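# Move utility cart through door into yellow bay

## Task

Get the utility cart past the self-closing door and leave it parked in the yellow taped bay in the other room, all four of its wheels inside the tape and none touching it. The copy paper case has to finish in the cart's top tray, not overhanging any edge. At the end the door must be closed. One or both robots may be used. Any robot that tips over or ends up leaning means failure.

## Robot and tools

ROBOTS. There are two identical Hello Robot Stretch 4 robots, r1 and r2. Each has an omni-wheel base, a lift riding up a mast, a forward-reaching telescopic arm, a wrist with yaw, pitch and roll, and a two-finger gripper. A robot stands about 1.6 m tall, and its base edge lies within 0.23 m of the base origin. The robots do not coordinate with each other.

FRAMES. Distances are in metres and angles in radians. The base frame sits on the floor under the centre of the base: x ahead, y to the left, z up. hand_pose, a point between the open fingertips, is reported in this frame and may be slightly wrong. The odometry frame is wherever the base frame was when the scene began. Each robot reports only in its own frames, so to judge where one robot is relative to the other, use camera images, lidar_m or wrist_depth_mm.

move. Arguments: r1, r2, cameras, blocking. blocking must always be false; otherwise the call is refused. The call returns in about half a second while motion continues. Under r1 or r2 you may give base, joints or both, plus optional speeds, pace and contact_limits; or end_of_arm by itself (value "enable_torque", which re-powers a limp wrist or gripper motor so it holds in place). A robot you omit keeps doing what it was doing. A later move overrides only the targets it names.
- base: an offset from the base's last reported position, never a pose. translate_m drives straight ahead (positive forward), strafe_m slides sideways (positive left), both -2 to 2 m. rotate_rad turns in place, positive counter-clockwise seen from above, -3.2 to 3.2. translate_m and strafe_m may be combined into one straight diagonal; rotate_rad must be sent alone.
- joints: absolute targets by name. lift_m 0 to 1.2; arm_m 0 to 0.55; wrist_yaw_rad -1.134 to 4.276 (0 ahead, positive left, 3.14 folded back); wrist_pitch_rad -1.117 to 4.259 (0 level, 1.57 pointing down); wrist_roll_rad -1.117 to 4.259 (positive clockwise viewed from behind); gripper_m -0.038 to 0.141, the fingertip gap, with a fixed error up to 0.015. Targets beyond range are clipped and reported; other bad values are refused, and unknown keys make the call invalid.
- pace: "slow", "default", "fast" or "max". Base tops at 0.1/0.3/0.4/0.6 m/s and 1/2/3/4 rad/s; a raised lift slows the base further. speeds gives per-joint top speeds (not for gripper_m).
- contact_limits: 0 (gentlest) to 1, default 0.5, for arm_m, lift_m, translate_m, strafe_m, rotate_rad, placed next to the matching command. A base limit persists until the next action naming base. Even at 0 the arm needs a firm 15 to 40 N to stop; for a light press, use 0 and aim just 1 to 3 mm beyond contact. When lifting a load, use a lift_m limit of at least 0.15 for 1 kg, 0.3 for 2 kg.
- cameras: names from r1_/r2_ head_camera, head_left_camera, head_right_camera, wrist_camera, or "all". A move with no action returns full state, all images and the scene number.
Actions cap at 15 s; moves time out after 14 s.

wait(seconds 0 to 10, cameras): lets the scene run and returns state; it returns early once any running move finishes. wait(0) shows an "earlier move" line. stop(cameras): brakes every running motion and re-holds slack wheels. zoom_image(camera, region [x0,y0,x1,y1] pixels, max 504 by 504): enlarges part of a camera's latest image. finished_scene(scene): ends the current scene with its number; the goal must hold without the robots, and it cannot be reversed.

RESULTS. The "move" line lists each robot given a motion with "done" or its worst status. base_status and joint_status: "moving", "done" (for the base, wheels turned the commanded amount, slips included), "off_target", "contact_stop" (what was blocked goes slack), "time_out" (target dropped), "limit_stop_at_own_body", "limit_stop_at_tilt" (lean over 6 degrees; arm, lift and wheels go slack), "torque_fault" (motor limp until enable_torque). A robot under "as last shown" was not commanded and its repeated lines are stale. on_its_own reports unrequested behaviour such as slack joints or unusual rest current. lidar_m: 12 distances in 30-degree sectors, first straight ahead, going counter-clockwise; "-" means nothing seen or closer than 0.25 m. wrist_depth_mm: a 7 by 7 grid of depths from 100 to 2000 mm. base_odometry counts wheel turns only; if turned_by_wheels and turned_by_imu differ by over about 0.1 rad over a move, the base slipped or hit something. base_tilt is in degrees (forward and right positive) with up to 3 degrees of bias. motor_effort is percent with peak in brackets; servo_current is in mA.

SEQUENCING. If a move or wait is refused, or an unrequested stop hits it, the rest of that reply's move, wait and finished_scene calls are skipped. Time passes while you think, and moves keep running.

GRIPPING. Command a gap more than 0.015 below the object's width; about 0.06 below resists pulling. To close behind a handle, send -0.02 or less. Holding is shown only by a rise in gripper servo_current. Open the fingers before rotating base or wrist if they clamp a thin rim.

AVOID. Any firm contact between the robots fails the scene; that includes a gripper closing on the other's fingers and driving a base further once it touches the other robot. Two robots given the same drive may differ by 3 cm per metre, which can tip robots sharing a load. Do not turn, drive or brake with over 1 kg held and arm_m above 0.2. Self-collision risks: gripper over the base with lift below about 0.2 (0.45 pointing down), an up-tilted wrist combined with roll, wrist_yaw_rad plus wrist_pitch_rad below about -1.1, and tilting or rolling while folded back. No drops, slams, hard hits on fixed or heavy objects, or long falls.

Each tool is called after "Emit:" as a command line: name --argument value for each argument, lists and objects as JSON in quotes; but a table of rows of numbers goes row by row, as --pt "numbers of a row", without its own name.

## Session

Emit:
move --cameras '["all"]' --blocking false

Scene clock: 0.00 s.
r1.base_odometry: x=+0.000 y=+0.000 heading=+0.000
r1.turned_by_wheels: +0.000
r1.turned_by_imu: +0.000
r1.base_tilt: forward=-1.6 right=+1.3
r1.lidar_m: 1.92 2.25 3.81 1.93 0.97 0.84 0.83 0.93 0.77 0.76 0.93 1.59
r1.base_status: not commanded
r1.joint_positions: lift_m=+0.127 arm_m=+0.000 wrist_yaw_rad=+3.089 wrist_pitch_rad=+0.002 wrist_roll_rad=+0.000 gripper_m=+0.056
r1.joint_status: not commanded
r1.measured_speeds: all 0
r1.motor_effort: lift_m=+20 arm_m=-4 wheel_0=+0 wheel_1=+1 wheel_2=+1
r1.servo_current: wrist_yaw_rad=39 wrist_pitch_rad=46 wrist_roll_rad=65 gripper_m=39
r1.hand_pose: x=-0.1125 y=+0.1024 z=+0.3046 quat_wxyz=(+0.026, -0.001, +0.000, +1.000) (m; r1's base frame)
r1.wrist_depth_mm: 137 138 - - - - - / 113 139 - - - - - / 117 140 224 - - - - / 137 161 - - - - - / - - - - - - - / - - 191 - 187 - - / 842 759 750 788 788 732 768
r2.base_odometry: x=+0.000 y=+0.000 heading=+0.000
r2.turned_by_wheels: +0.000
r2.turned_by_imu: +0.000
r2.base_tilt: forward=-0.6 right=+0.1
r2.lidar_m: 2.02 1.45 1.40 1.49 2.01 2.22 2.34 3.17 1.60 3.62 2.59 2.46
r2.base_status: not commanded
r2.joint_positions: lift_m=+0.295 arm_m=+0.000 wrist_yaw_rad=+3.133 wrist_pitch_rad=+0.002 wrist_roll_rad=+0.000 gripper_m=+0.056
r2.joint_status: not commanded
r2.measured_speeds: all 0
r2.motor_effort: lift_m=+18 arm_m=-4 wheel_0=+0 wheel_1=-1 wheel_2=+0
r2.servo_current: wrist_yaw_rad=46 wrist_pitch_rad=39 wrist_roll_rad=46 gripper_m=59
r2.hand_pose: x=-0.1167 y=+0.0898 z=+0.4727 quat_wxyz=(+0.004, -0.001, +0.000, +1.000) (m; r2's base frame)
r2.wrist_depth_mm: - 140 - - - - - / - 126 150 - - - - / - 130 185 - - - - / 144 143 272 - - - - / 229 - - - - - - / 226 1576 196 1576 190 1618 1464 / 226 1060 1138 - - 1025 1060
pictures: r1_head_camera, r1_head_left_camera, r1_head_right_camera, r1_wrist_camera, r2_head_camera, r2_head_left_camera, r2_head_right_camera, r2_wrist_camera
Images, in order (width x height): r1_head_camera 420x560, r1_head_left_camera 420x672, r1_head_right_camera 420x672, r1_wrist_camera 616x392, r2_head_camera 420x560, r2_head_left_camera 420x672, r2_head_right_camera 420x672, r2_wrist_camera 616x392.

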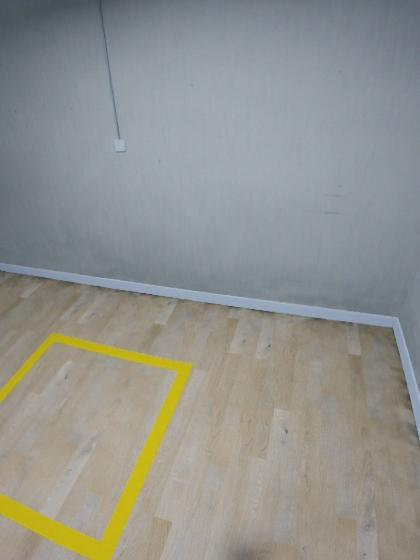

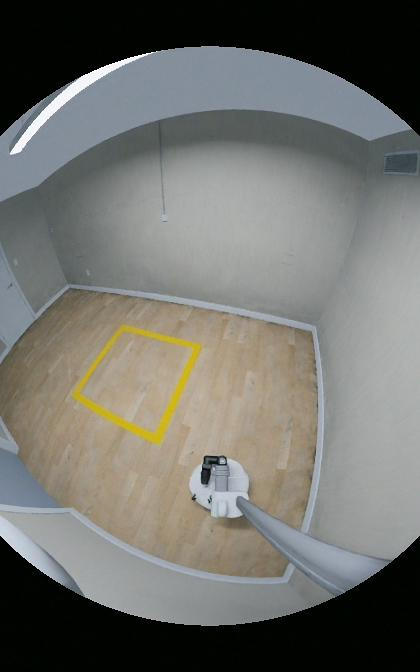

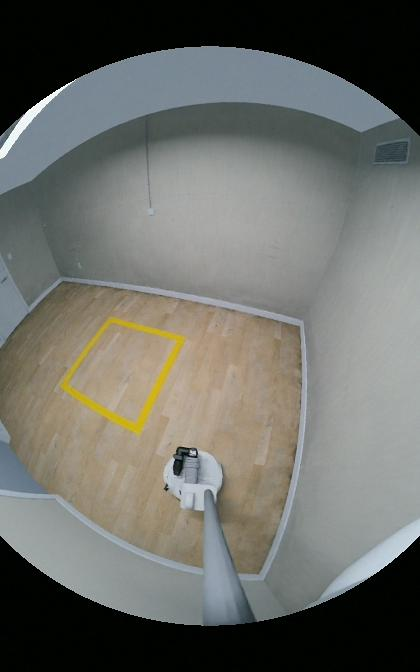

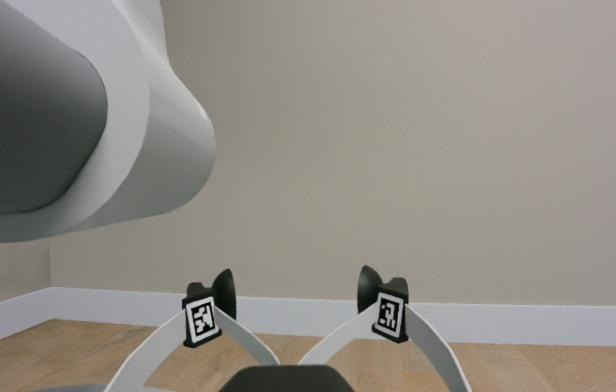

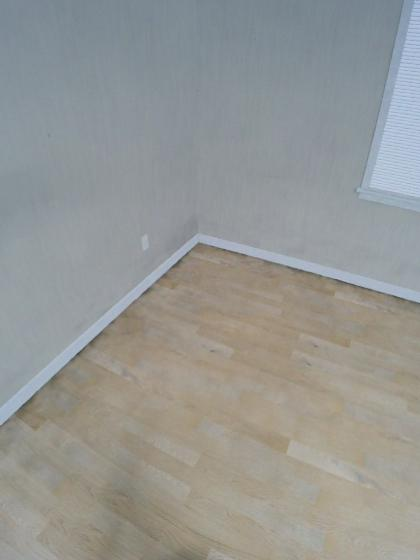

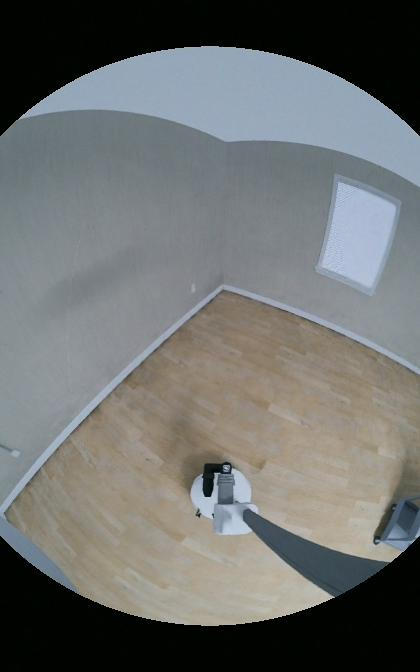

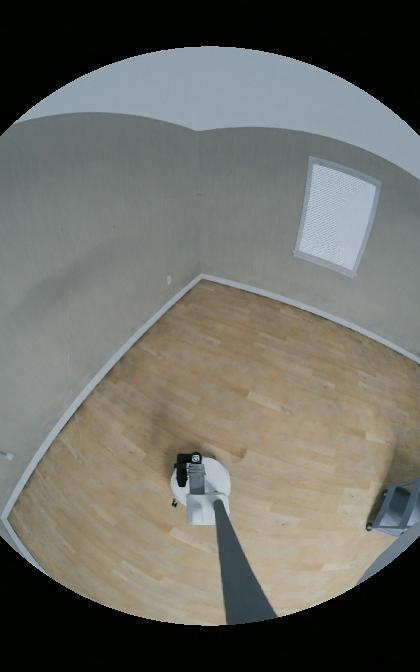

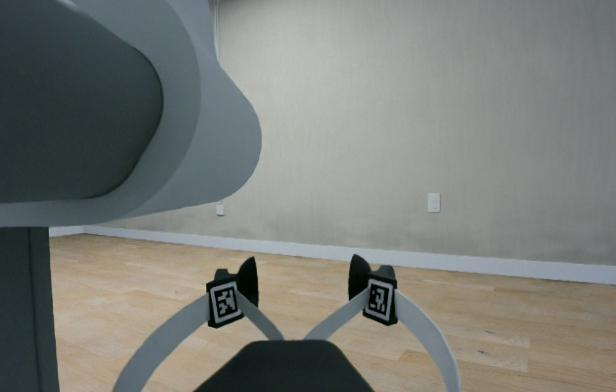

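Emit:
move --r1 '{"base":{"rotate_rad":1.2}}' --r2 '{"base":{"rotate_rad":-1.7}}' --blocking false

Emit:
wait --seconds 2.5

Emit:
move --cameras '["all"]' --blocking false

Scene clock: 3.77 s.
move: r1 moving; r2 moving
r1.base_odometry: x=+0.000 y=+0.000 heading=+0.252
r1.turned_by_wheels: +0.252
r1.turned_by_imu: +0.252
r1.base_tilt: forward=-1.6 right=+1.2
r1.lidar_m: 1.98 2.71 3.66 1.25 0.89 0.80 0.87 0.80 0.77 0.82 1.11 1.92
r1.base_status: rotate_rad moving
r1.joint_positions: lift_m=+0.127 arm_m=+0.000 wrist_yaw_rad=+3.089 wrist_pitch_rad=+0.002 wrist_roll_rad=+0.000 gripper_m=+0.056
r1.joint_status: not commanded
r1.measured_speeds: translate_m=-0.001 strafe_m=-0.001 rotate_rad=+0.980 lift_m=+0.000 arm_m=+0.000 wrist_yaw_rad=+0.000 wrist_pitch_rad=+0.000 wrist_roll_rad=+0.000
r1.motor_effort: lift_m=+20(20) arm_m=-4(4) wheel_0=-8(9) wheel_1=-6(9) wheel_2=-7(7)
r1.servo_current: wrist_yaw_rad=59(59) wrist_pitch_rad=39(46) wrist_roll_rad=46(59) gripper_m=39(39)
r1.hand_pose: x=-0.1125 y=+0.1024 z=+0.3046 quat_wxyz=(+0.026, -0.001, +0.000, +1.000) (m; r1's base frame)
r1.wrist_depth_mm: 136 138 - - - - - / 113 139 - - - - - / 114 139 226 - - - - / 137 162 - - - - - / - - - - - - - / - 1060 190 - 187 - - / 778 750 750 798 750 699 732
r2.base_odometry: x=+0.000 y=+0.000 heading=-0.252
r2.turned_by_wheels: -0.252
r2.turned_by_imu: -0.244
r2.base_tilt: forward=-0.7 right=+0.1
r2.lidar_m: 2.52 1.62 1.40 1.40 1.67 2.23 2.24 2.64 1.59 1.63 2.93 2.49
r2.base_status: rotate_rad moving
r2.joint_positions: lift_m=+0.295 arm_m=+0.000 wrist_yaw_rad=+3.133 wrist_pitch_rad=+0.002 wrist_roll_rad=+0.000 gripper_m=+0.056
r2.joint_status: not commanded
r2.measured_speeds: translate_m=+0.000 strafe_m=+0.000 rotate_rad=-0.974 lift_m=+0.000 arm_m=+0.000 wrist_yaw_rad=+0.000 wrist_pitch_rad=+0.000 wrist_roll_rad=+0.000
r2.motor_effort: lift_m=+18(18) arm_m=-4(4) wheel_0=+8(9) wheel_1=+8(10) wheel_2=+9(11)
r2.servo_current: wrist_yaw_rad=33(52) wrist_pitch_rad=39(46) wrist_roll_rad=52(52) gripper_m=39(59)
r2.hand_pose: x=-0.1167 y=+0.0898 z=+0.4727 quat_wxyz=(+0.004, -0.001, +0.000, +1.000) (m; r2's base frame)
r2.wrist_depth_mm: - 141 - - - - - / - 127 150 - - - - / - 130 184 - - - - / 144 143 272 - - - - / 229 - - - - - - / 227 1576 196 1576 190 1661 1464 / 226 1060 1138 - - 1060 1060
pictures: none

Scene clock: 5.10 s.
earlier move: r1 done; r2 moving
r1.base_odometry: x=+0.000 y=+0.000 heading=+1.200
r1.turned_by_wheels: +0.948
r1.turned_by_imu: +0.953
r1.base_tilt: forward=-1.6 right=+1.3
r1.lidar_m: 3.90 1.54 0.93 0.82 0.85 0.82 0.77 0.75 1.00 1.89 1.97 2.45
r1.base_status: done
r1.joint_positions: lift_m=+0.127 arm_m=+0.000 wrist_yaw_rad=+3.089 wrist_pitch_rad=+0.002 wrist_roll_rad=+0.000 gripper_m=+0.056
r1.joint_status: not commanded
r1.measured_speeds: all 0
r1.motor_effort: lift_m=+20(20) arm_m=-4(4) wheel_0=-2(10) wheel_1=-2(9) wheel_2=+0(8)
r1.servo_current: wrist_yaw_rad=65(65) wrist_pitch_rad=39(52) wrist_roll_rad=59(65) gripper_m=39(46)
r1.hand_pose: x=-0.1125 y=+0.1024 z=+0.3046 quat_wxyz=(+0.026, -0.001, +0.000, +1.000) (m; r1's base frame)
r1.wrist_depth_mm: 136 139 - - - - - / 113 139 - - - - - / 117 139 229 - - - - / 137 162 - - - - - / - - - - - - - / - - 191 - 188 - - / 788 163 750 798 778 778 778
r2.base_odometry: x=+0.000 y=+0.000 heading=-1.699
r2.turned_by_wheels: -1.447
r2.turned_by_imu: -1.409
r2.base_tilt: forward=-0.7 right=+0.0
r2.lidar_m: 1.72 2.70 2.49 2.31 1.56 1.42 1.44 1.80 2.23 2.28 2.88 1.60
r2.base_status: rotate_rad moving
r2.joint_positions: lift_m=+0.295 arm_m=+0.000 wrist_yaw_rad=+3.133 wrist_pitch_rad=+0.002 wrist_roll_rad=+0.000 gripper_m=+0.056
r2.joint_status: not commanded
r2.measured_speeds: translate_m=+0.000 strafe_m=+0.000 rotate_rad=-0.050 lift_m=+0.000 arm_m=+0.000 wrist_yaw_rad=+0.000 wrist_pitch_rad=+0.000 wrist_roll_rad=+0.000
r2.motor_effort: lift_m=+18(18) arm_m=-4(4) wheel_0=+0(11) wheel_1=+4(11) wheel_2=+4(11)
r2.servo_current: wrist_yaw_rad=46(59) wrist_pitch_rad=33(46) wrist_roll_rad=46(52) gripper_m=46(59)
r2.hand_pose: x=-0.1167 y=+0.0898 z=+0.4727 quat_wxyz=(+0.004, -0.001, +0.000, +1.000) (m; r2's base frame)
r2.wrist_depth_mm: - 140 - - - - - / - 126 141 - - - - / - 129 184 - - - - / 144 143 208 - - - - / 230 - - - - - - / 227 1576 194 1336 190 - - / 226 1042 1138 - - 1025 1060
wait: 1.33 of 2.5 s (r1 has come to rest)
pictures: none

Scene clock: 5.10 s.
earlier move: r2 moving
r1.base_odometry: x=+0.000 y=+0.000 heading=+1.200
r1.turned_by_wheels: +0.000
r1.turned_by_imu: +0.000
r1.base_tilt: forward=-1.6 right=+1.3
r1.lidar_m: 3.90 1.54 0.93 0.82 0.85 0.82 0.77 0.75 1.00 1.89 1.97 2.45
r1.base_status: done
r1.joint_positions: lift_m=+0.127 arm_m=+0.000 wrist_yaw_rad=+3.089 wrist_pitch_rad=+0.002 wrist_roll_rad=+0.000 gripper_m=+0.056
r1.joint_status: not commanded
r1.measured_speeds: all 0
r1.motor_effort: lift_m=+20(20) arm_m=-4(4) wheel_0=-2(10) wheel_1=-2(9) wheel_2=+0(8)
r1.servo_current: wrist_yaw_rad=65(65) wrist_pitch_rad=39(52) wrist_roll_rad=59(65) gripper_m=39(46)
r1.hand_pose: x=-0.1125 y=+0.1024 z=+0.3046 quat_wxyz=(+0.026, -0.001, +0.000, +1.000) (m; r1's base frame)
r1.wrist_depth_mm: 136 139 - - - - - / 113 139 - - - - - / 117 139 229 - - - - / 137 162 - - - - - / - - - - - - - / - - 191 - 188 - - / 788 163 750 798 778 778 778
r2.base_odometry: x=+0.000 y=+0.000 heading=-1.699
r2.turned_by_wheels: +0.000
r2.turned_by_imu: +0.000
r2.base_tilt: forward=-0.7 right=+0.0
r2.lidar_m: 1.72 2.70 2.49 2.31 1.56 1.42 1.44 1.80 2.23 2.28 2.88 1.60
r2.base_status: rotate_rad moving
r2.joint_positions: lift_m=+0.295 arm_m=+0.000 wrist_yaw_rad=+3.133 wrist_pitch_rad=+0.002 wrist_roll_rad=+0.000 gripper_m=+0.056
r2.joint_status: not commanded
r2.measured_speeds: translate_m=+0.000 strafe_m=+0.000 rotate_rad=-0.050 lift_m=+0.000 arm_m=+0.000 wrist_yaw_rad=+0.000 wrist_pitch_rad=+0.000 wrist_roll_rad=+0.000
r2.motor_effort: lift_m=+18(18) arm_m=-4(4) wheel_0=+0(11) wheel_1=+4(11) wheel_2=+4(11)
r2.servo_current: wrist_yaw_rad=46(59) wrist_pitch_rad=33(46) wrist_roll_rad=46(52) gripper_m=46(59)
r2.hand_pose: x=-0.1167 y=+0.0898 z=+0.4727 quat_wxyz=(+0.004, -0.001, +0.000, +1.000) (m; r2's base frame)
r2.wrist_depth_mm: - 140 - - - - - / - 126 141 - - - - / - 129 184 - - - - / 144 143 208 - - - - / 230 - - - - - - / 227 1576 194 1336 190 - - / 226 1042 1138 - - 1025 1060
pictures: r1_head_camera, r1_head_left_camera, r1_head_right_camera, r1_wrist_camera, r2_head_camera, r2_head_left_camera, r2_head_right_camera, r2_wrist_camera
Images, in order (width x height): r1_head_camera 420x560, r1_head_left_camera 420x672, r1_head_right_camera 420x672, r1_wrist_camera 616x392, r2_head_camera 420x560, r2_head_left_camera 420x672, r2_head_right_camera 420x672, r2_wrist_camera 616x392.

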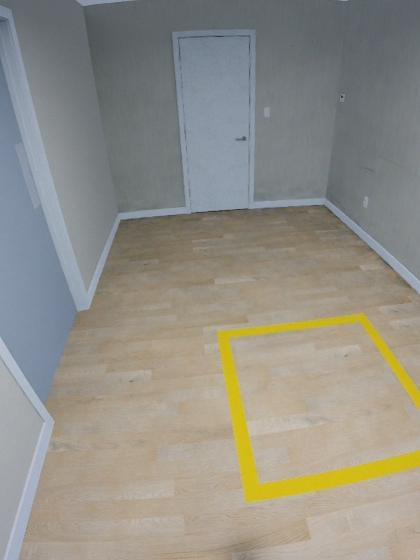

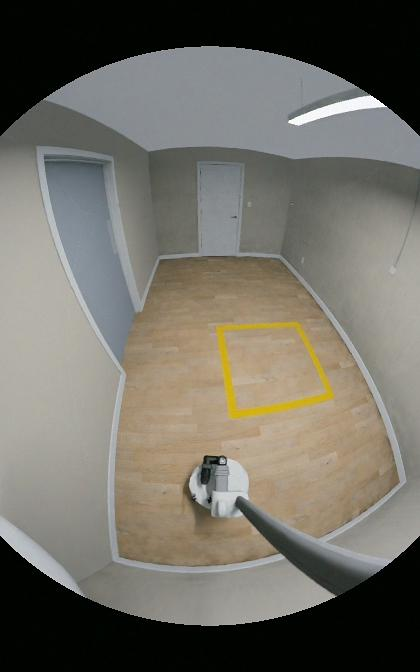

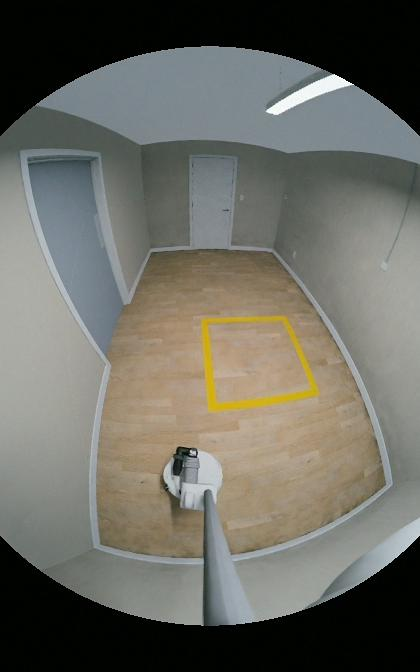

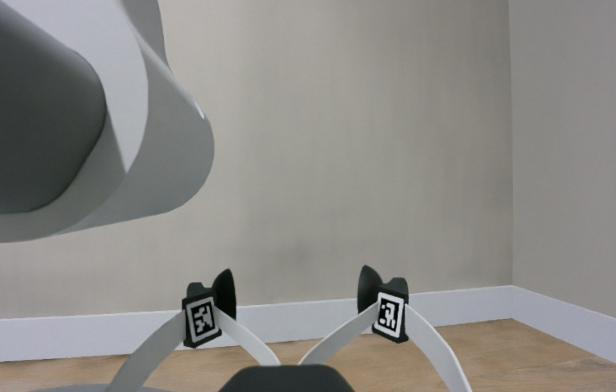

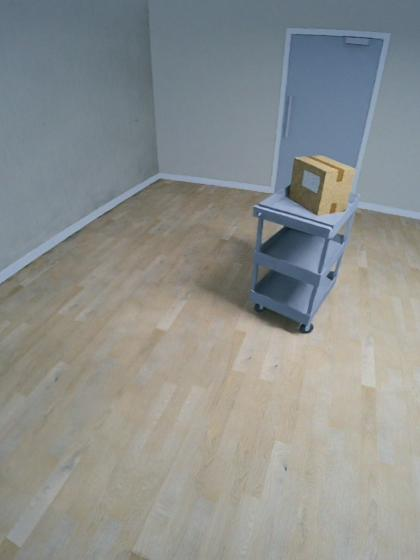

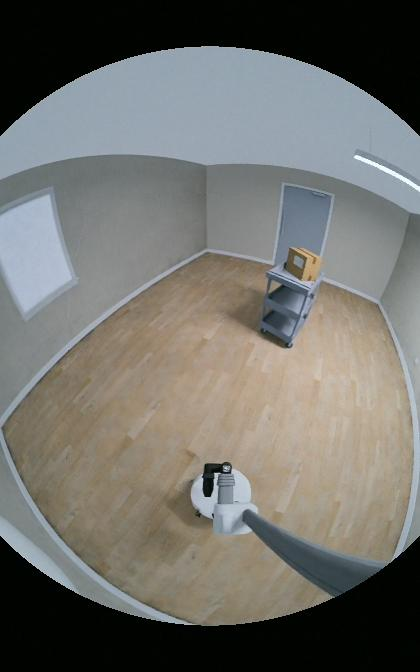

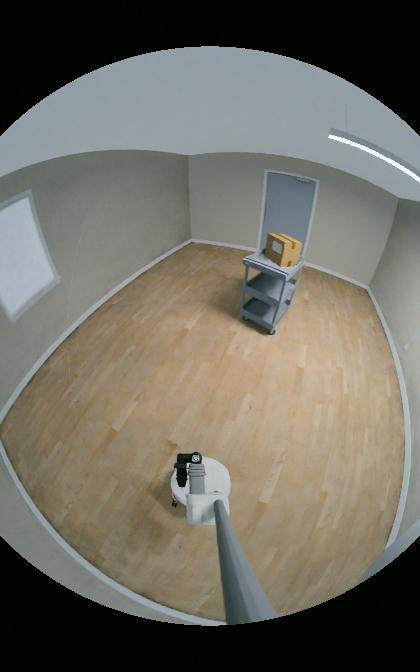

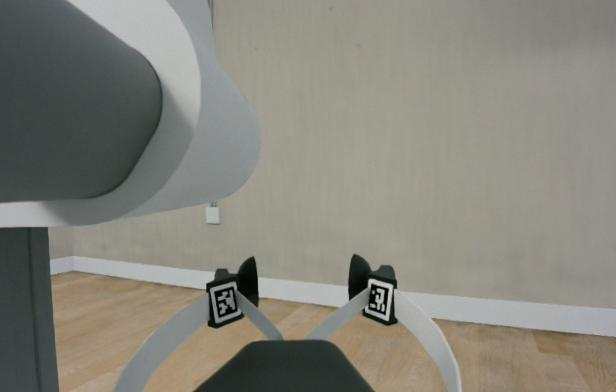

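Emit:
zoom_image --camera "r2_head_camera" --region '[220, 10, 420, 350]'

Emit:
zoom_image --camera "r1_head_left_camera" --region '[20, 130, 250, 430]'

Scaled by 1.482 from the camera's 420x560 image, which has a finer 1200x1600 frame.

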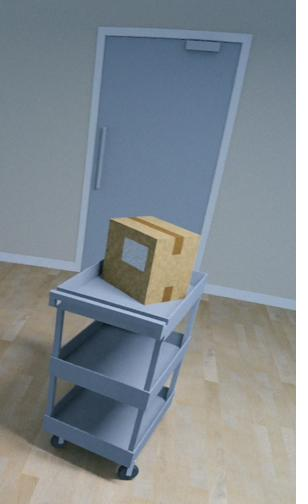

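Scaled by 1.680 from the camera's 420x672 image, which has a finer 600x960 frame.

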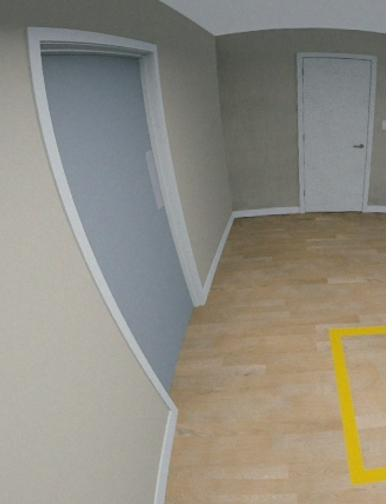

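Emit:
move --r1 '{"base":{"translate_m":1.1,"strafe_m":0.1},"joints":{"lift_m":0.5},"pace":"fast"}' --r2 '{"base":{"rotate_rad":-0.62},"joints":{"lift_m":0.75,"wrist_yaw_rad":0.0},"pace":"fast"}' --blocking false

Emit:
wait --seconds 1.5

Emit:
wait --seconds 3

Emit:
move --r1 '{"base":{"rotate_rad":-1.47},"joints":{"wrist_yaw_rad":0.0},"pace":"fast"}' --cameras '["r2_head_camera","r2_head_left_camera","r2_wrist_camera","r1_head_left_camera","r1_head_camera"]' --blocking false

Scene clock: 88.63 s.
earlier move: r2 done
move: r1 moving; r2 moving
r1.base_odometry: x=+0.014 y=+0.048 heading=+1.200
r1.turned_by_wheels: +0.000
r1.turned_by_imu: +0.000
r1.base_tilt: forward=-1.6 right=+1.2
r1.lidar_m: 3.87 1.53 0.95 0.84 0.87 0.90 0.81 0.85 1.10 1.92 1.95 2.48
r1.base_status: translate_m moving; strafe_m moving
r1.joint_positions: lift_m=+0.190 arm_m=+0.000 wrist_yaw_rad=+3.089 wrist_pitch_rad=+0.002 wrist_roll_rad=+0.000 gripper_m=+0.056
r1.joint_status: lift_m moving
r1.measured_speeds: translate_m=+0.194 strafe_m=+0.016 rotate_rad=-0.005 lift_m=+0.243 arm_m=+0.000 wrist_yaw_rad=+0.000 wrist_pitch_rad=+0.000 wrist_roll_rad=+0.000
r1.motor_effort: lift_m=+26(28) arm_m=-4(4) wheel_0=+5(9) wheel_1=+9(10) wheel_2=-11(11)
r1.servo_current: wrist_yaw_rad=46(52) wrist_pitch_rad=46(46) wrist_roll_rad=46(65) gripper_m=46(46)
r1.hand_pose: x=-0.1125 y=+0.1024 z=+0.3674 quat_wxyz=(+0.026, -0.001, +0.000, +1.000) (m; r1's base frame)
r1.wrist_depth_mm: - 137 - - - - - / - 137 - - - - - / 110 138 205 - - - - / 125 139 237 - - - - / - - - - - - - / - - 190 - 188 - - / - 152 809 143 842 878 878
r2.base_odometry: x=+0.000 y=+0.000 heading=-2.072
r2.turned_by_wheels: -0.373
r2.turned_by_imu: -0.361
r2.base_tilt: forward=-0.6 right=+0.1
r2.lidar_m: 1.60 3.46 2.54 2.49 1.96 1.44 1.41 1.49 2.08 2.22 2.34 3.32
r2.base_status: rotate_rad moving
r2.joint_positions: lift_m=+0.358 arm_m=+0.000 wrist_yaw_rad=+2.521 wrist_pitch_rad=+0.002 wrist_roll_rad=+0.000 gripper_m=+0.056
r2.joint_status: lift_m moving; wrist_yaw_rad moving
r2.measured_speeds: translate_m=+0.000 strafe_m=+0.002 rotate_rad=-1.302 lift_m=+0.244 arm_m=+0.000 wrist_yaw_rad=-1.744 wrist_pitch_rad=+0.000 wrist_roll_rad=+0.000
r2.motor_effort: lift_m=+21(24) arm_m=-4(4) wheel_0=+8(11) wheel_1=+7(12) wheel_2=+8(13)
r2.servo_current: wrist_yaw_rad=85(182) wrist_pitch_rad=39(46) wrist_roll_rad=52(59) gripper_m=52(52)
r2.hand_pose: x=-0.0129 y=+0.2388 z=+0.5357 quat_wxyz=(+0.305, -0.001, +0.000, +0.952) (m; r2's base frame)
r2.wrist_depth_mm: - - - - - - - / - - - - - - - / - - - - - - - / - - - - - - - / - - - - - - - / - - 191 1430 191 1756 1576 / 1160 1182 1255 - - 1118 1205
pictures: none

Scene clock: 90.13 s.
earlier move: r1 moving; r2 moving
r1.base_odometry: x=+0.166 y=+0.578 heading=+1.200
r1.turned_by_wheels: +0.000
r1.turned_by_imu: +0.000
r1.base_tilt: forward=-1.6 right=+1.3
r1.lidar_m: 3.32 1.58 0.96 0.85 0.87 1.07 1.35 1.37 1.78 1.89 1.95 2.46
r1.base_status: translate_m moving; strafe_m moving
r1.joint_positions: lift_m=+0.500 arm_m=+0.000 wrist_yaw_rad=+3.089 wrist_pitch_rad=+0.002 wrist_roll_rad=+0.000 gripper_m=+0.056
r1.joint_status: all done
r1.measured_speeds: translate_m=+0.398 strafe_m=+0.036 rotate_rad=-0.001 lift_m=+0.000 arm_m=+0.000 wrist_yaw_rad=+0.000 wrist_pitch_rad=+0.000 wrist_roll_rad=+0.000
r1.motor_effort: lift_m=+24(30) arm_m=-4(4) wheel_0=+5(9) wheel_1=+6(10) wheel_2=-7(13)
r1.servo_current: wrist_yaw_rad=59(65) wrist_pitch_rad=46(52) wrist_roll_rad=46(65) gripper_m=39(52)
r1.hand_pose: x=-0.1125 y=+0.1024 z=+0.6772 quat_wxyz=(+0.026, -0.001, +0.000, +1.000) (m; r1's base frame)
r1.wrist_depth_mm: - 137 - - - - - / - 138 - - - - - / 110 138 206 - - - - / 125 139 238 - - - - / - - - - - - - / - - 190 - 187 - - / - 140 182 137 - - -
r2.base_odometry: x=+0.000 y=+0.000 heading=-2.319
r2.turned_by_wheels: -0.247
r2.turned_by_imu: -0.241
r2.base_tilt: forward=-0.7 right=+0.0
r2.lidar_m: 1.58 1.62 2.86 2.48 2.55 1.61 1.41 1.41 1.68 2.22 2.22 2.66
r2.base_status: done
r2.joint_positions: lift_m=+0.750 arm_m=+0.000 wrist_yaw_rad=+0.007 wrist_pitch_rad=+0.002 wrist_roll_rad=+0.000 gripper_m=+0.056
r2.joint_status: lift_m moving; wrist_yaw_rad moving
r2.measured_speeds: translate_m=+0.000 strafe_m=+0.000 rotate_rad=+0.000 lift_m=+0.000 arm_m=+0.000 wrist_yaw_rad=-0.231 wrist_pitch_rad=+0.000 wrist_roll_rad=+0.000
r2.motor_effort: lift_m=+21(27) arm_m=-4(4) wheel_0=+2(11) wheel_1=+2(12) wheel_2=+3(13)
r2.servo_current: wrist_yaw_rad=26(182) wrist_pitch_rad=39(46) wrist_roll_rad=39(59) gripper_m=46(52)
r2.hand_pose: x=+0.4599 y=-0.0854 z=+0.9275 quat_wxyz=(+1.000, +0.000, +0.001, +0.003) (m; r2's base frame)
r2.wrist_depth_mm: - - - - - - - / - - - - - - - / - - - - - - - / - - 1708 - - - - / - - - - - - - / - - 190 - 191 - - / - 1808 - - - - 1863
wait: 1.50 s; no rest
pictures: none

Scene clock: 90.47 s.
earlier move: r1 moving; r2 done
r1.base_odometry: x=+0.203 y=+0.707 heading=+1.200
r1.turned_by_wheels: +0.000
r1.turned_by_imu: +0.000
r1.base_tilt: forward=-1.6 right=+1.2
r1.lidar_m: 3.17 1.60 1.03 0.87 0.87 1.11 1.50 1.52 1.93 1.90 1.93 2.43
r1.base_status: translate_m moving; strafe_m moving
r1.joint_positions: lift_m=+0.500 arm_m=+0.000 wrist_yaw_rad=+3.089 wrist_pitch_rad=+0.002 wrist_roll_rad=+0.000 gripper_m=+0.056
r1.joint_status: all done
r1.measured_speeds: translate_m=+0.399 strafe_m=+0.035 rotate_rad=+0.001 lift_m=+0.000 arm_m=+0.000 wrist_yaw_rad=+0.000 wrist_pitch_rad=+0.000 wrist_roll_rad=+0.000
r1.motor_effort: lift_m=+24(30) arm_m=-4(4) wheel_0=+5(9) wheel_1=+4(10) wheel_2=-5(13)
r1.servo_current: wrist_yaw_rad=46(65) wrist_pitch_rad=46(52) wrist_roll_rad=39(65) gripper_m=39(52)
r1.hand_pose: x=-0.1125 y=+0.1024 z=+0.6772 quat_wxyz=(+0.026, -0.001, +0.000, +1.000) (m; r1's base frame)
r1.wrist_depth_mm: - 137 - - - - - / - 138 - - - - - / 110 138 206 - - - - / 124 140 237 - - - - / - - - - - - - / - - 190 - 187 - - / - 151 189 142 1537 - -
r2.base_odometry: x=+0.000 y=+0.000 heading=-2.319
r2.turned_by_wheels: +0.000
r2.turned_by_imu: +0.000
r2.base_tilt: forward=-0.7 right=+0.1
r2.lidar_m: 1.60 1.66 2.86 2.49 2.53 1.63 1.41 1.41 1.71 2.23 2.25 2.68
r2.base_status: done
r2.joint_positions: lift_m=+0.750 arm_m=+0.000 wrist_yaw_rad=+0.003 wrist_pitch_rad=+0.002 wrist_roll_rad=+0.000 gripper_m=+0.056
r2.joint_status: all done
r2.measured_speeds: all 0
r2.motor_effort: lift_m=+21(27) arm_m=-4(4) wheel_0=+1(11) wheel_1=+2(12) wheel_2=+3(13)
r2.servo_current: wrist_yaw_rad=52(182) wrist_pitch_rad=39(46) wrist_roll_rad=39(59) gripper_m=52(52)
r2.hand_pose: x=+0.4596 y=-0.0866 z=+0.9275 quat_wxyz=(+1.000, +0.000, +0.001, +0.001) (m; r2's base frame)
r2.wrist_depth_mm: - - - - - - - / - - - - - - - / - - - - - - - / - - 1756 - - - - / - - - - - - - / - - 190 - 191 - - / - 1808 - - - - 1921
wait: 0.33 of 3 s (r2 has come to rest)
pictures: none

Scene clock: 90.97 s.
earlier move: r1 replaced
move: r1 moving
r1.base_odometry: x=+0.255 y=+0.846 heading=+0.822
r1.turned_by_wheels: -0.379
r1.turned_by_imu: -0.379
r1.base_tilt: forward=-1.6 right=+1.3
r1.lidar_m: 2.77 3.02 1.36 0.99 0.87 0.93 1.33 1.63 1.74 1.95 1.88 1.96
r1.base_status: earlier translate_m replaced; earlier strafe_m replaced; rotate_rad moving
r1.joint_positions: lift_m=+0.500 arm_m=+0.000 wrist_yaw_rad=+2.450 wrist_pitch_rad=+0.002 wrist_roll_rad=+0.000 gripper_m=+0.056
r1.joint_status: wrist_yaw_rad moving
r1.measured_speeds: translate_m=+0.205 strafe_m=-0.002 rotate_rad=-1.454 lift_m=+0.000 arm_m=+0.000 wrist_yaw_rad=-1.820 wrist_pitch_rad=+0.000 wrist_roll_rad=+0.000
r1.motor_effort: lift_m=+24(24) arm_m=-4(4) wheel_0=+11(14) wheel_1=+2(8) wheel_2=+10(10)
r1.servo_current: wrist_yaw_rad=72(130) wrist_pitch_rad=39(46) wrist_roll_rad=52(65) gripper_m=39(46)
r1.hand_pose: x=+0.0046 y=+0.2513 z=+0.6772 quat_wxyz=(+0.339, -0.001, +0.000, +0.941) (m; r1's base frame)
r1.wrist_depth_mm: - - - - - 798 - / - - - - - 788 - / - - - - - 798 - / - - - - - 798 - / - - - - - 809 - / - - 190 - 188 809 - / 1537 151 - 137 - 778 -
r2: as last shown
r2.lidar_m: 1.61 1.66 2.86 2.48 2.52 1.59 1.42 1.43 1.71 2.23 2.23 2.67
r2.motor_effort: lift_m=+21(21) arm_m=-4(4) wheel_0=+2(2) wheel_1=+2(2) wheel_2=+2(3)
r2.servo_current: wrist_yaw_rad=46(52) wrist_pitch_rad=33(46) wrist_roll_rad=52(59) gripper_m=46(52)
r2.wrist_depth_mm: - - - - - - - / - - - - - - - / - - - - - - - / - - 1756 - - - - / - - - - - - - / - - 191 - 190 - - / - 1808 - - - - 1863
pictures: r1_head_camera, r1_head_left_camera, r2_head_camera, r2_head_left_camera, r2_wrist_camera
Images, in order (width x height): r1_head_camera 420x560, r1_head_left_camera 420x672, r2_head_camera 420x560, r2_head_left_camera 420x672, r2_wrist_camera 616x392.

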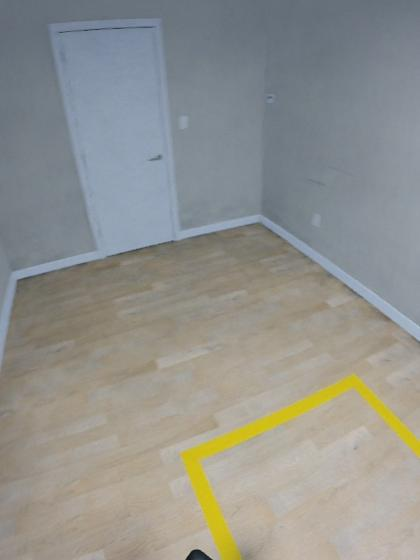

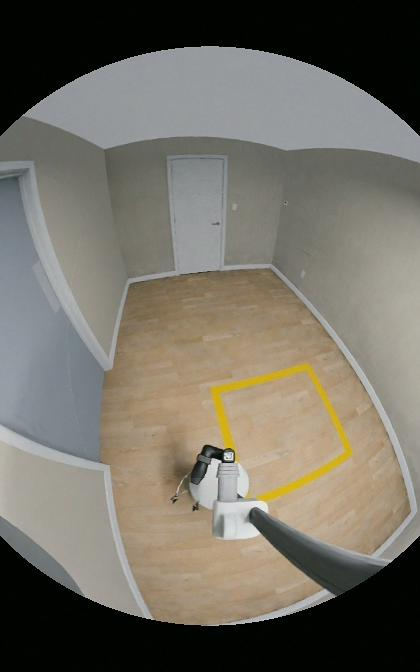

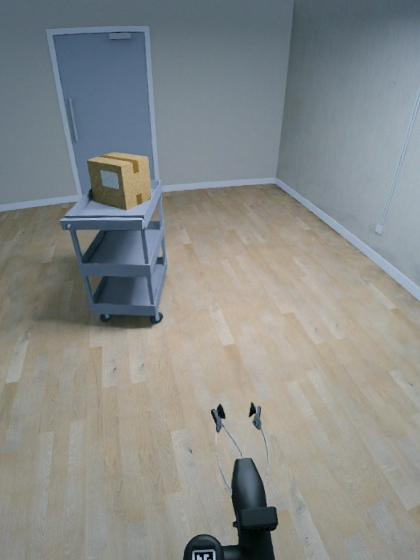

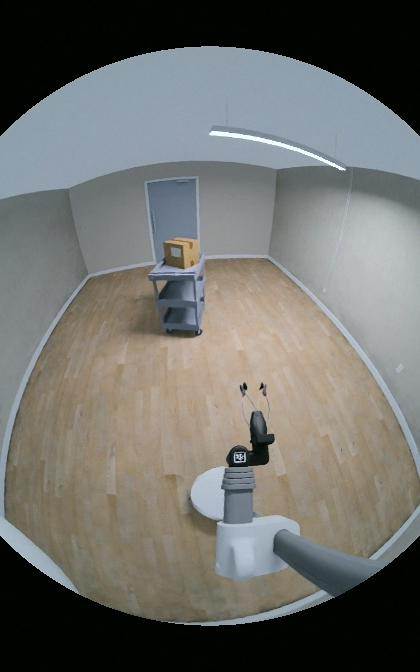

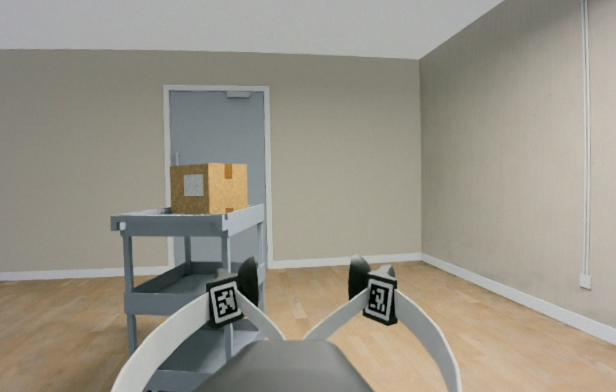

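Emit:
move --r2 '{"base":{"translate_m":0.6,"strafe_m":0.52}}' --blocking false

Emit:
move --r1 '{"base":{"strafe_m":0.2}}' --blocking false

Emit:
wait --seconds 1.6

Emit:
wait --seconds 1.5

Emit:
wait --seconds 0.5 --cameras '["all"]'

Scene clock: 101.00 s.
earlier move: r1 done
move: r2 moving
r1.base_odometry: x=+0.295 y=+0.869 heading=-0.270
r1.turned_by_wheels: -1.092
r1.turned_by_imu: -1.098
r1.base_tilt: forward=-1.6 right=+1.2
r1.lidar_m: 1.85 1.93 2.62 3.00 1.48 1.07 0.90 0.96 1.33 1.69 1.75 1.95
r1.base_status: done
r1.joint_positions: lift_m=+0.500 arm_m=+0.000 wrist_yaw_rad=+0.003 wrist_pitch_rad=+0.002 wrist_roll_rad=+0.000 gripper_m=+0.056
r1.joint_status: all done
r1.measured_speeds: all 0
r1.motor_effort: lift_m=+24(24) arm_m=-4(4) wheel_0=+0(1) wheel_1=+0(0) wheel_2=-2(2)
r1.servo_current: wrist_yaw_rad=39(59) wrist_pitch_rad=46(46) wrist_roll_rad=52(78) gripper_m=46(46)
r1.hand_pose: x=+0.4596 y=-0.0866 z=+0.6772 quat_wxyz=(+1.000, +0.000, +0.001, +0.001) (m; r1's base frame)
r1.wrist_depth_mm: - - - - - - - / - - - - - - - / - - - - - - - / - - - - - - - / - - - - - - - / - - 190 - 186 - - / 1464 163 1430 143 1397 1397 1576
r2.base_odometry: x=-0.001 y=-0.033 heading=-2.319
r2.turned_by_wheels: +0.000
r2.turned_by_imu: +0.000
r2.base_tilt: forward=-0.7 right=+0.1
r2.lidar_m: 1.60 1.62 2.84 2.48 2.51 1.65 1.43 1.44 1.74 2.23 2.25 2.70
r2.base_status: translate_m moving; strafe_m moving
r2.joint_positions: lift_m=+0.750 arm_m=+0.000 wrist_yaw_rad=+0.003 wrist_pitch_rad=+0.002 wrist_roll_rad=+0.000 gripper_m=+0.056
r2.joint_status: not commanded
r2.measured_speeds: translate_m=+0.097 strafe_m=+0.085 rotate_rad=-0.004 lift_m=+0.000 arm_m=+0.000 wrist_yaw_rad=+0.000 wrist_pitch_rad=+0.000 wrist_roll_rad=+0.000
r2.motor_effort: lift_m=+21(21) arm_m=-4(4) wheel_0=-3(7) wheel_1=+12(12) wheel_2=-11(11)
r2.servo_current: wrist_yaw_rad=52(59) wrist_pitch_rad=39(46) wrist_roll_rad=39(59) gripper_m=52(59)
r2.hand_pose: x=+0.4595 y=-0.0866 z=+0.9275 quat_wxyz=(+1.000, +0.000, +0.001, +0.001) (m; r2's base frame)
r2.wrist_depth_mm: - - - - - - - / - - - - - - - / - - - - - - - / - - 1756 - - - - / - - - - - - - / - - 191 - 191 - - / - 1756 - - - - 1921
pictures: none

Scene clock: 101.50 s.
earlier move: r2 moving
move: r1 moving
r1.base_odometry: x=+0.305 y=+0.904 heading=-0.270
r1.turned_by_wheels: +0.000
r1.turned_by_imu: +0.000
r1.base_tilt: forward=-1.6 right=+1.3
r1.lidar_m: 1.83 1.92 2.63 2.97 1.47 1.05 0.92 0.96 1.34 1.72 1.79 1.94
r1.base_status: strafe_m moving
r1.joint_positions: lift_m=+0.500 arm_m=+0.000 wrist_yaw_rad=+0.003 wrist_pitch_rad=+0.002 wrist_roll_rad=+0.000 gripper_m=+0.056
r1.joint_status: not commanded
r1.measured_speeds: translate_m=+0.000 strafe_m=+0.140 rotate_rad=+0.002 lift_m=+0.000 arm_m=+0.000 wrist_yaw_rad=+0.000 wrist_pitch_rad=+0.000 wrist_roll_rad=+0.000
r1.motor_effort: lift_m=+24(24) arm_m=-4(4) wheel_0=-9(9) wheel_1=+8(10) wheel_2=+1(2)
r1.servo_current: wrist_yaw_rad=52(59) wrist_pitch_rad=39(52) wrist_roll_rad=52(59) gripper_m=46(46)
r1.hand_pose: x=+0.4596 y=-0.0866 z=+0.6772 quat_wxyz=(+1.000, +0.000, +0.001, +0.001) (m; r1's base frame)
r1.wrist_depth_mm: - - - - - - - / - - - - - - - / - - - - - - - / - - - - - - - / - - - - - - - / - - 190 - 187 - - / 1464 163 1397 142 1397 1397 1576
r2.base_odometry: x=-0.005 y=-0.133 heading=-2.319
r2.turned_by_wheels: +0.000
r2.turned_by_imu: +0.000
r2.base_tilt: forward=-0.7 right=+0.1
r2.lidar_m: 1.49 1.57 2.80 2.42 2.45 1.73 1.50 1.53 1.84 2.29 2.29 2.76
r2.base_status: translate_m moving; strafe_m moving
r2.joint_positions: lift_m=+0.750 arm_m=+0.000 wrist_yaw_rad=+0.003 wrist_pitch_rad=+0.002 wrist_roll_rad=+0.000 gripper_m=+0.056
r2.joint_status: not commanded
r2.measured_speeds: translate_m=+0.197 strafe_m=+0.172 rotate_rad=-0.002 lift_m=+0.000 arm_m=+0.000 wrist_yaw_rad=+0.000 wrist_pitch_rad=+0.000 wrist_roll_rad=+0.000
r2.motor_effort: lift_m=+21(21) arm_m=-4(4) wheel_0=-4(8) wheel_1=+12(12) wheel_2=-11(12)
r2.servo_current: wrist_yaw_rad=46(52) wrist_pitch_rad=39(46) wrist_roll_rad=39(52) gripper_m=46(52)
r2.hand_pose: x=+0.4595 y=-0.0866 z=+0.9275 quat_wxyz=(+1.000, +0.000, +0.001, +0.001) (m; r2's base frame)
r2.wrist_depth_mm: - - - - - - - / - - - - - - - / - - - - - - - / - - 1576 - - - - / - - - - - - - / - - 190 - 191 - - / - 1808 - - - - 1921
pictures: none

Scene clock: 102.97 s.
earlier move: r1 done; r2 moving
r1.base_odometry: x=+0.349 y=+1.062 heading=-0.270
r1.turned_by_wheels: +0.000
r1.turned_by_imu: +0.001
r1.base_tilt: forward=-1.6 right=+1.3
r1.lidar_m: 1.84 1.91 2.59 2.78 1.32 1.04 0.91 0.94 1.33 1.89 1.93 1.95
r1.base_status: done
r1.joint_positions: lift_m=+0.500 arm_m=+0.000 wrist_yaw_rad=+0.003 wrist_pitch_rad=+0.002 wrist_roll_rad=+0.000 gripper_m=+0.056
r1.joint_status: not commanded
r1.measured_speeds: all 0
r1.motor_effort: lift_m=+24(24) arm_m=-4(4) wheel_0=+0(12) wheel_1=+0(11) wheel_2=+0(2)
r1.servo_current: wrist_yaw_rad=52(72) wrist_pitch_rad=39(52) wrist_roll_rad=33(65) gripper_m=46(52)
r1.hand_pose: x=+0.4596 y=-0.0866 z=+0.6772 quat_wxyz=(+1.000, +0.000, +0.001, +0.001) (m; r1's base frame)
r1.wrist_depth_mm: - - - - - - - / - - - - - - - / - - - - - - - / - - - - - - - / - - - - - - - / - - 190 - 187 - - / 1576 164 1464 143 1397 1430 1537
r2.base_odometry: x=-0.020 y=-0.570 heading=-2.319
r2.turned_by_wheels: +0.000
r2.turned_by_imu: +0.001
r2.base_tilt: forward=-0.7 right=+0.1
r2.lidar_m: 1.16 1.20 2.53 2.21 2.24 2.16 1.89 1.91 2.27 2.49 2.52 2.98
r2.base_status: translate_m moving; strafe_m moving
r2.joint_positions: lift_m=+0.750 arm_m=+0.000 wrist_yaw_rad=+0.003 wrist_pitch_rad=+0.002 wrist_roll_rad=+0.000 gripper_m=+0.056
r2.joint_status: not commanded
r2.measured_speeds: translate_m=+0.227 strafe_m=+0.195 rotate_rad=+0.005 lift_m=+0.000 arm_m=+0.000 wrist_yaw_rad=+0.000 wrist_pitch_rad=+0.000 wrist_roll_rad=+0.000
r2.motor_effort: lift_m=+21(21) arm_m=-4(4) wheel_0=-5(10) wheel_1=+7(12) wheel_2=-8(12)
r2.servo_current: wrist_yaw_rad=39(59) wrist_pitch_rad=39(46) wrist_roll_rad=46(59) gripper_m=46(52)
r2.hand_pose: x=+0.4595 y=-0.0866 z=+0.9276 quat_wxyz=(+1.000, +0.000, +0.001, +0.001) (m; r2's base frame)
r2.wrist_depth_mm: - - - - - - - / - - - - - - - / - - - - - - - / - - 1397 1255 - - - / - - - - - - - / - - 195 991 191 - - / - 1808 - - - - 1921
wait: 1.47 of 1.6 s (r1 has come to rest)
pictures: none

Scene clock: 104.47 s.
earlier move: r2 moving
r1.base_odometry: x=+0.349 y=+1.062 heading=-0.270
r1.turned_by_wheels: +0.000
r1.turned_by_imu: +0.000
r1.base_tilt: forward=-1.6 right=+1.3
r1.lidar_m: 1.83 1.91 2.58 2.79 1.32 1.06 0.92 0.95 1.35 1.88 1.95 1.92
r1.base_status: done
r1.joint_positions: lift_m=+0.500 arm_m=+0.000 wrist_yaw_rad=+0.003 wrist_pitch_rad=+0.002 wrist_roll_rad=+0.000 gripper_m=+0.056
r1.joint_status: not commanded
r1.measured_speeds: all 0
r1.motor_effort: lift_m=+24(24) arm_m=-4(4) wheel_0=-1(12) wheel_1=+1(11) wheel_2=+0(2)
r1.servo_current: wrist_yaw_rad=39(72) wrist_pitch_rad=46(52) wrist_roll_rad=59(65) gripper_m=46(52)
r1.hand_pose: x=+0.4596 y=-0.0866 z=+0.6772 quat_wxyz=(+1.000, +0.000, +0.001, +0.001) (m; r1's base frame)
r1.wrist_depth_mm: - - - - - - - / - - - - - - - / - - - - - - - / - - - - - - - / - - - - - - - / - - 190 - 187 - - / 1576 164 1430 143 1397 1397 1576
r2.base_odometry: x=-0.027 y=-0.793 heading=-2.319
r2.turned_by_wheels: +0.000
r2.turned_by_imu: +0.001
r2.base_tilt: forward=-0.7 right=+0.1
r2.lidar_m: 0.98 3.64 2.38 2.11 2.11 2.38 2.09 2.12 2.54 2.60 2.61 3.13
r2.base_status: translate_m moving; strafe_m moving
r2.joint_positions: lift_m=+0.750 arm_m=+0.000 wrist_yaw_rad=+0.003 wrist_pitch_rad=+0.002 wrist_roll_rad=+0.000 gripper_m=+0.056
r2.joint_status: not commanded
r2.measured_speeds: all 0
r2.motor_effort: lift_m=+20(21) arm_m=-4(4) wheel_0=-5(10) wheel_1=+2(12) wheel_2=-6(12)
r2.servo_current: wrist_yaw_rad=46(59) wrist_pitch_rad=39(46) wrist_roll_rad=46(59) gripper_m=52(59)
r2.hand_pose: x=+0.4595 y=-0.0866 z=+0.9276 quat_wxyz=(+1.000, +0.000, +0.001, +0.001) (m; r2's base frame)
r2.wrist_depth_mm: - - - - - - - / - - - - - - - / - - - - - - - / - - - 1098 - - - / - - 854 1118 - - - / - - 195 171 190 - - / - 1983 1921 - - - 1983
wait: 1.50 s; no rest
pictures: none

Scene clock: 104.57 s.
earlier move: r2 done
r1.base_odometry: x=+0.349 y=+1.062 heading=-0.270
r1.turned_by_wheels: +0.000
r1.turned_by_imu: +0.000
r1.base_tilt: forward=-1.6 right=+1.3
r1.lidar_m: 1.84 1.88 2.58 2.81 1.33 1.04 0.92 0.95 1.32 1.87 1.95 1.93
r1.base_status: done
r1.joint_positions: lift_m=+0.500 arm_m=+0.000 wrist_yaw_rad=+0.003 wrist_pitch_rad=+0.002 wrist_roll_rad=+0.000 gripper_m=+0.056
r1.joint_status: not commanded
r1.measured_speeds: all 0
r1.motor_effort: lift_m=+24(24) arm_m=-4(4) wheel_0=+0(12) wheel_1=+0(11) wheel_2=+0(2)
r1.servo_current: wrist_yaw_rad=52(72) wrist_pitch_rad=39(52) wrist_roll_rad=59(65) gripper_m=39(52)
r1.hand_pose: x=+0.4596 y=-0.0866 z=+0.6772 quat_wxyz=(+1.000, +0.000, +0.001, +0.001) (m; r1's base frame)
r1.wrist_depth_mm: - - - - - - - / - - - - - - - / - - - - - - - / - - - - - - - / - - - - - - - / - - 190 - 187 - - / 1576 163 1397 143 1430 1397 1537
r2.base_odometry: x=-0.027 y=-0.793 heading=-2.319
r2.turned_by_wheels: +0.000
r2.turned_by_imu: +0.000
r2.base_tilt: forward=-0.6 right=+0.1
r2.lidar_m: 0.98 3.63 2.41 2.08 2.12 2.39 2.09 2.11 2.53 2.59 2.64 3.15
r2.base_status: done
r2.joint_positions: lift_m=+0.750 arm_m=+0.000 wrist_yaw_rad=+0.003 wrist_pitch_rad=+0.002 wrist_roll_rad=+0.000 gripper_m=+0.056
r2.joint_status: not commanded
r2.measured_speeds: all 0
r2.motor_effort: lift_m=+20(21) arm_m=-4(4) wheel_0=-4(10) wheel_1=+2(12) wheel_2=-5(12)
r2.servo_current: wrist_yaw_rad=46(59) wrist_pitch_rad=39(46) wrist_roll_rad=46(59) gripper_m=52(59)
r2.hand_pose: x=+0.4595 y=-0.0866 z=+0.9276 quat_wxyz=(+1.000, +0.000, +0.001, +0.001) (m; r2's base frame)
r2.wrist_depth_mm: - - - - - - - / - - - - - - - / - - - - - - - / - - - 1098 - - - / - - 866 1098 - - - / - - 194 171 190 - - / - 1863 1863 - - - 1921
wait: 0.10 of 0.5 s (r2 has come to rest)
pictures: r1_head_camera, r1_head_left_camera, r1_head_right_camera, r1_wrist_camera, r2_head_camera, r2_head_left_camera, r2_head_right_camera, r2_wrist_camera
Images, in order (width x height): r1_head_camera 420x560, r1_head_left_camera 420x672, r1_head_right_camera 420x672, r1_wrist_camera 616x392, r2_head_camera 420x560, r2_head_left_camera 420x672, r2_head_right_camera 420x672, r2_wrist_camera 616x392.

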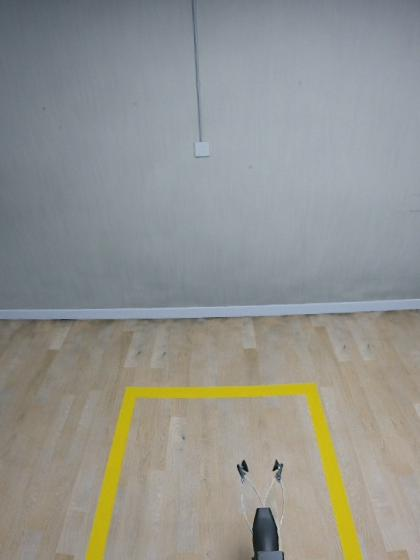

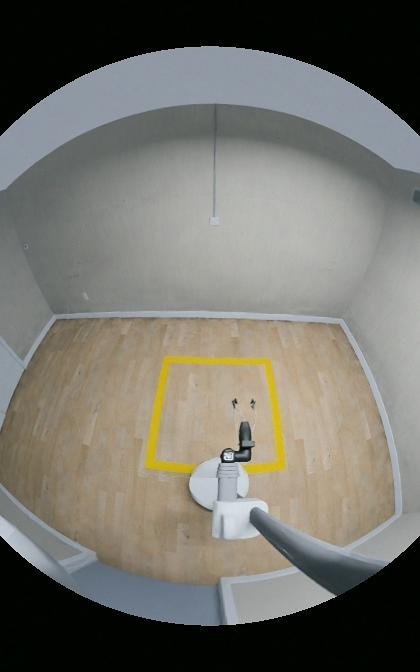

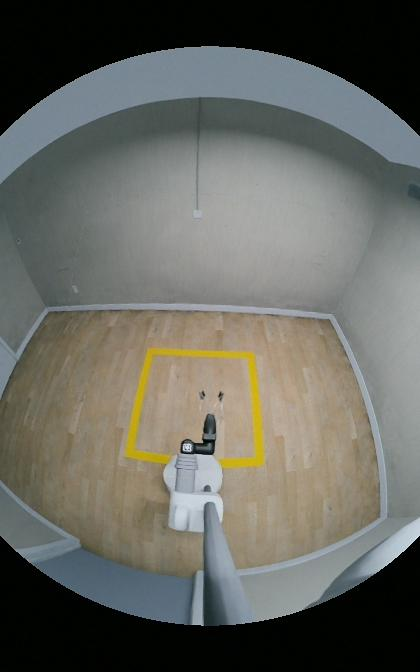

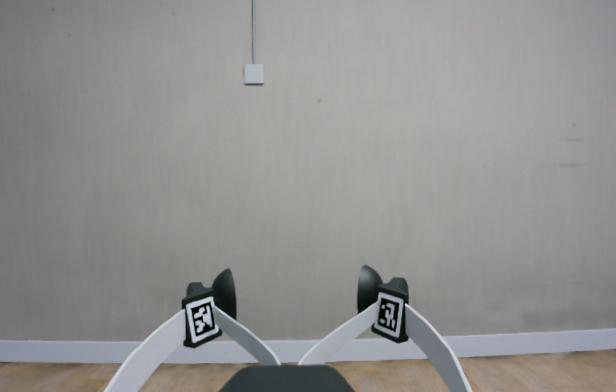

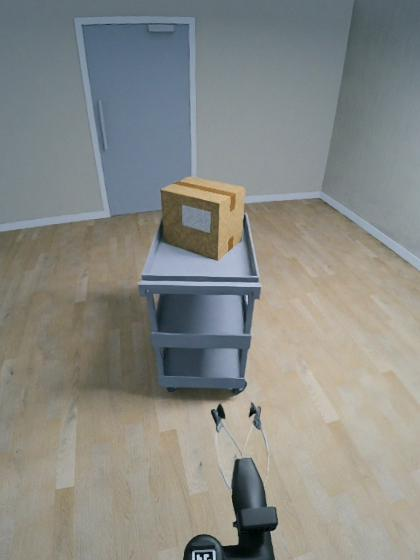

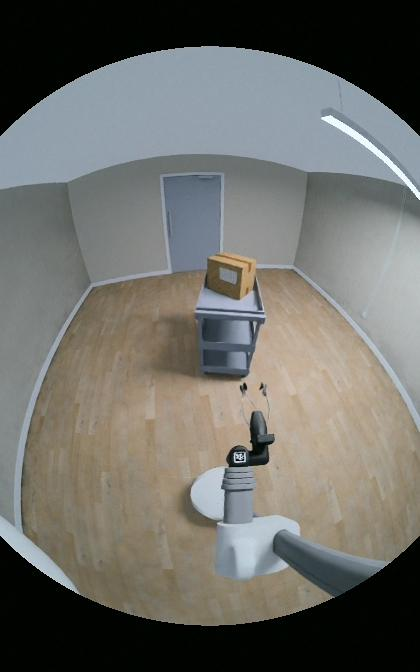

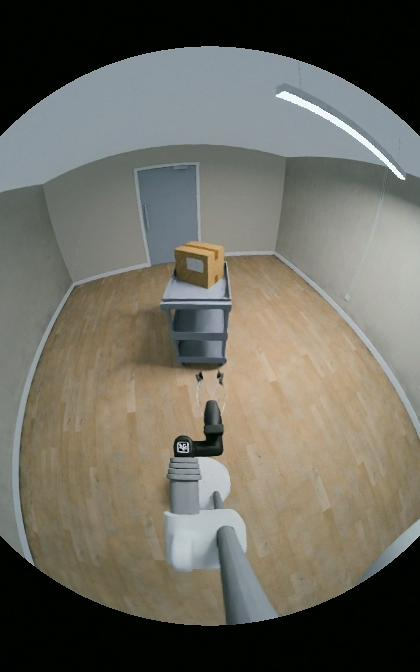

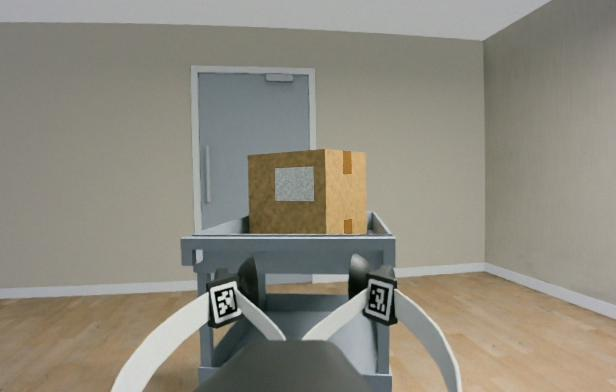

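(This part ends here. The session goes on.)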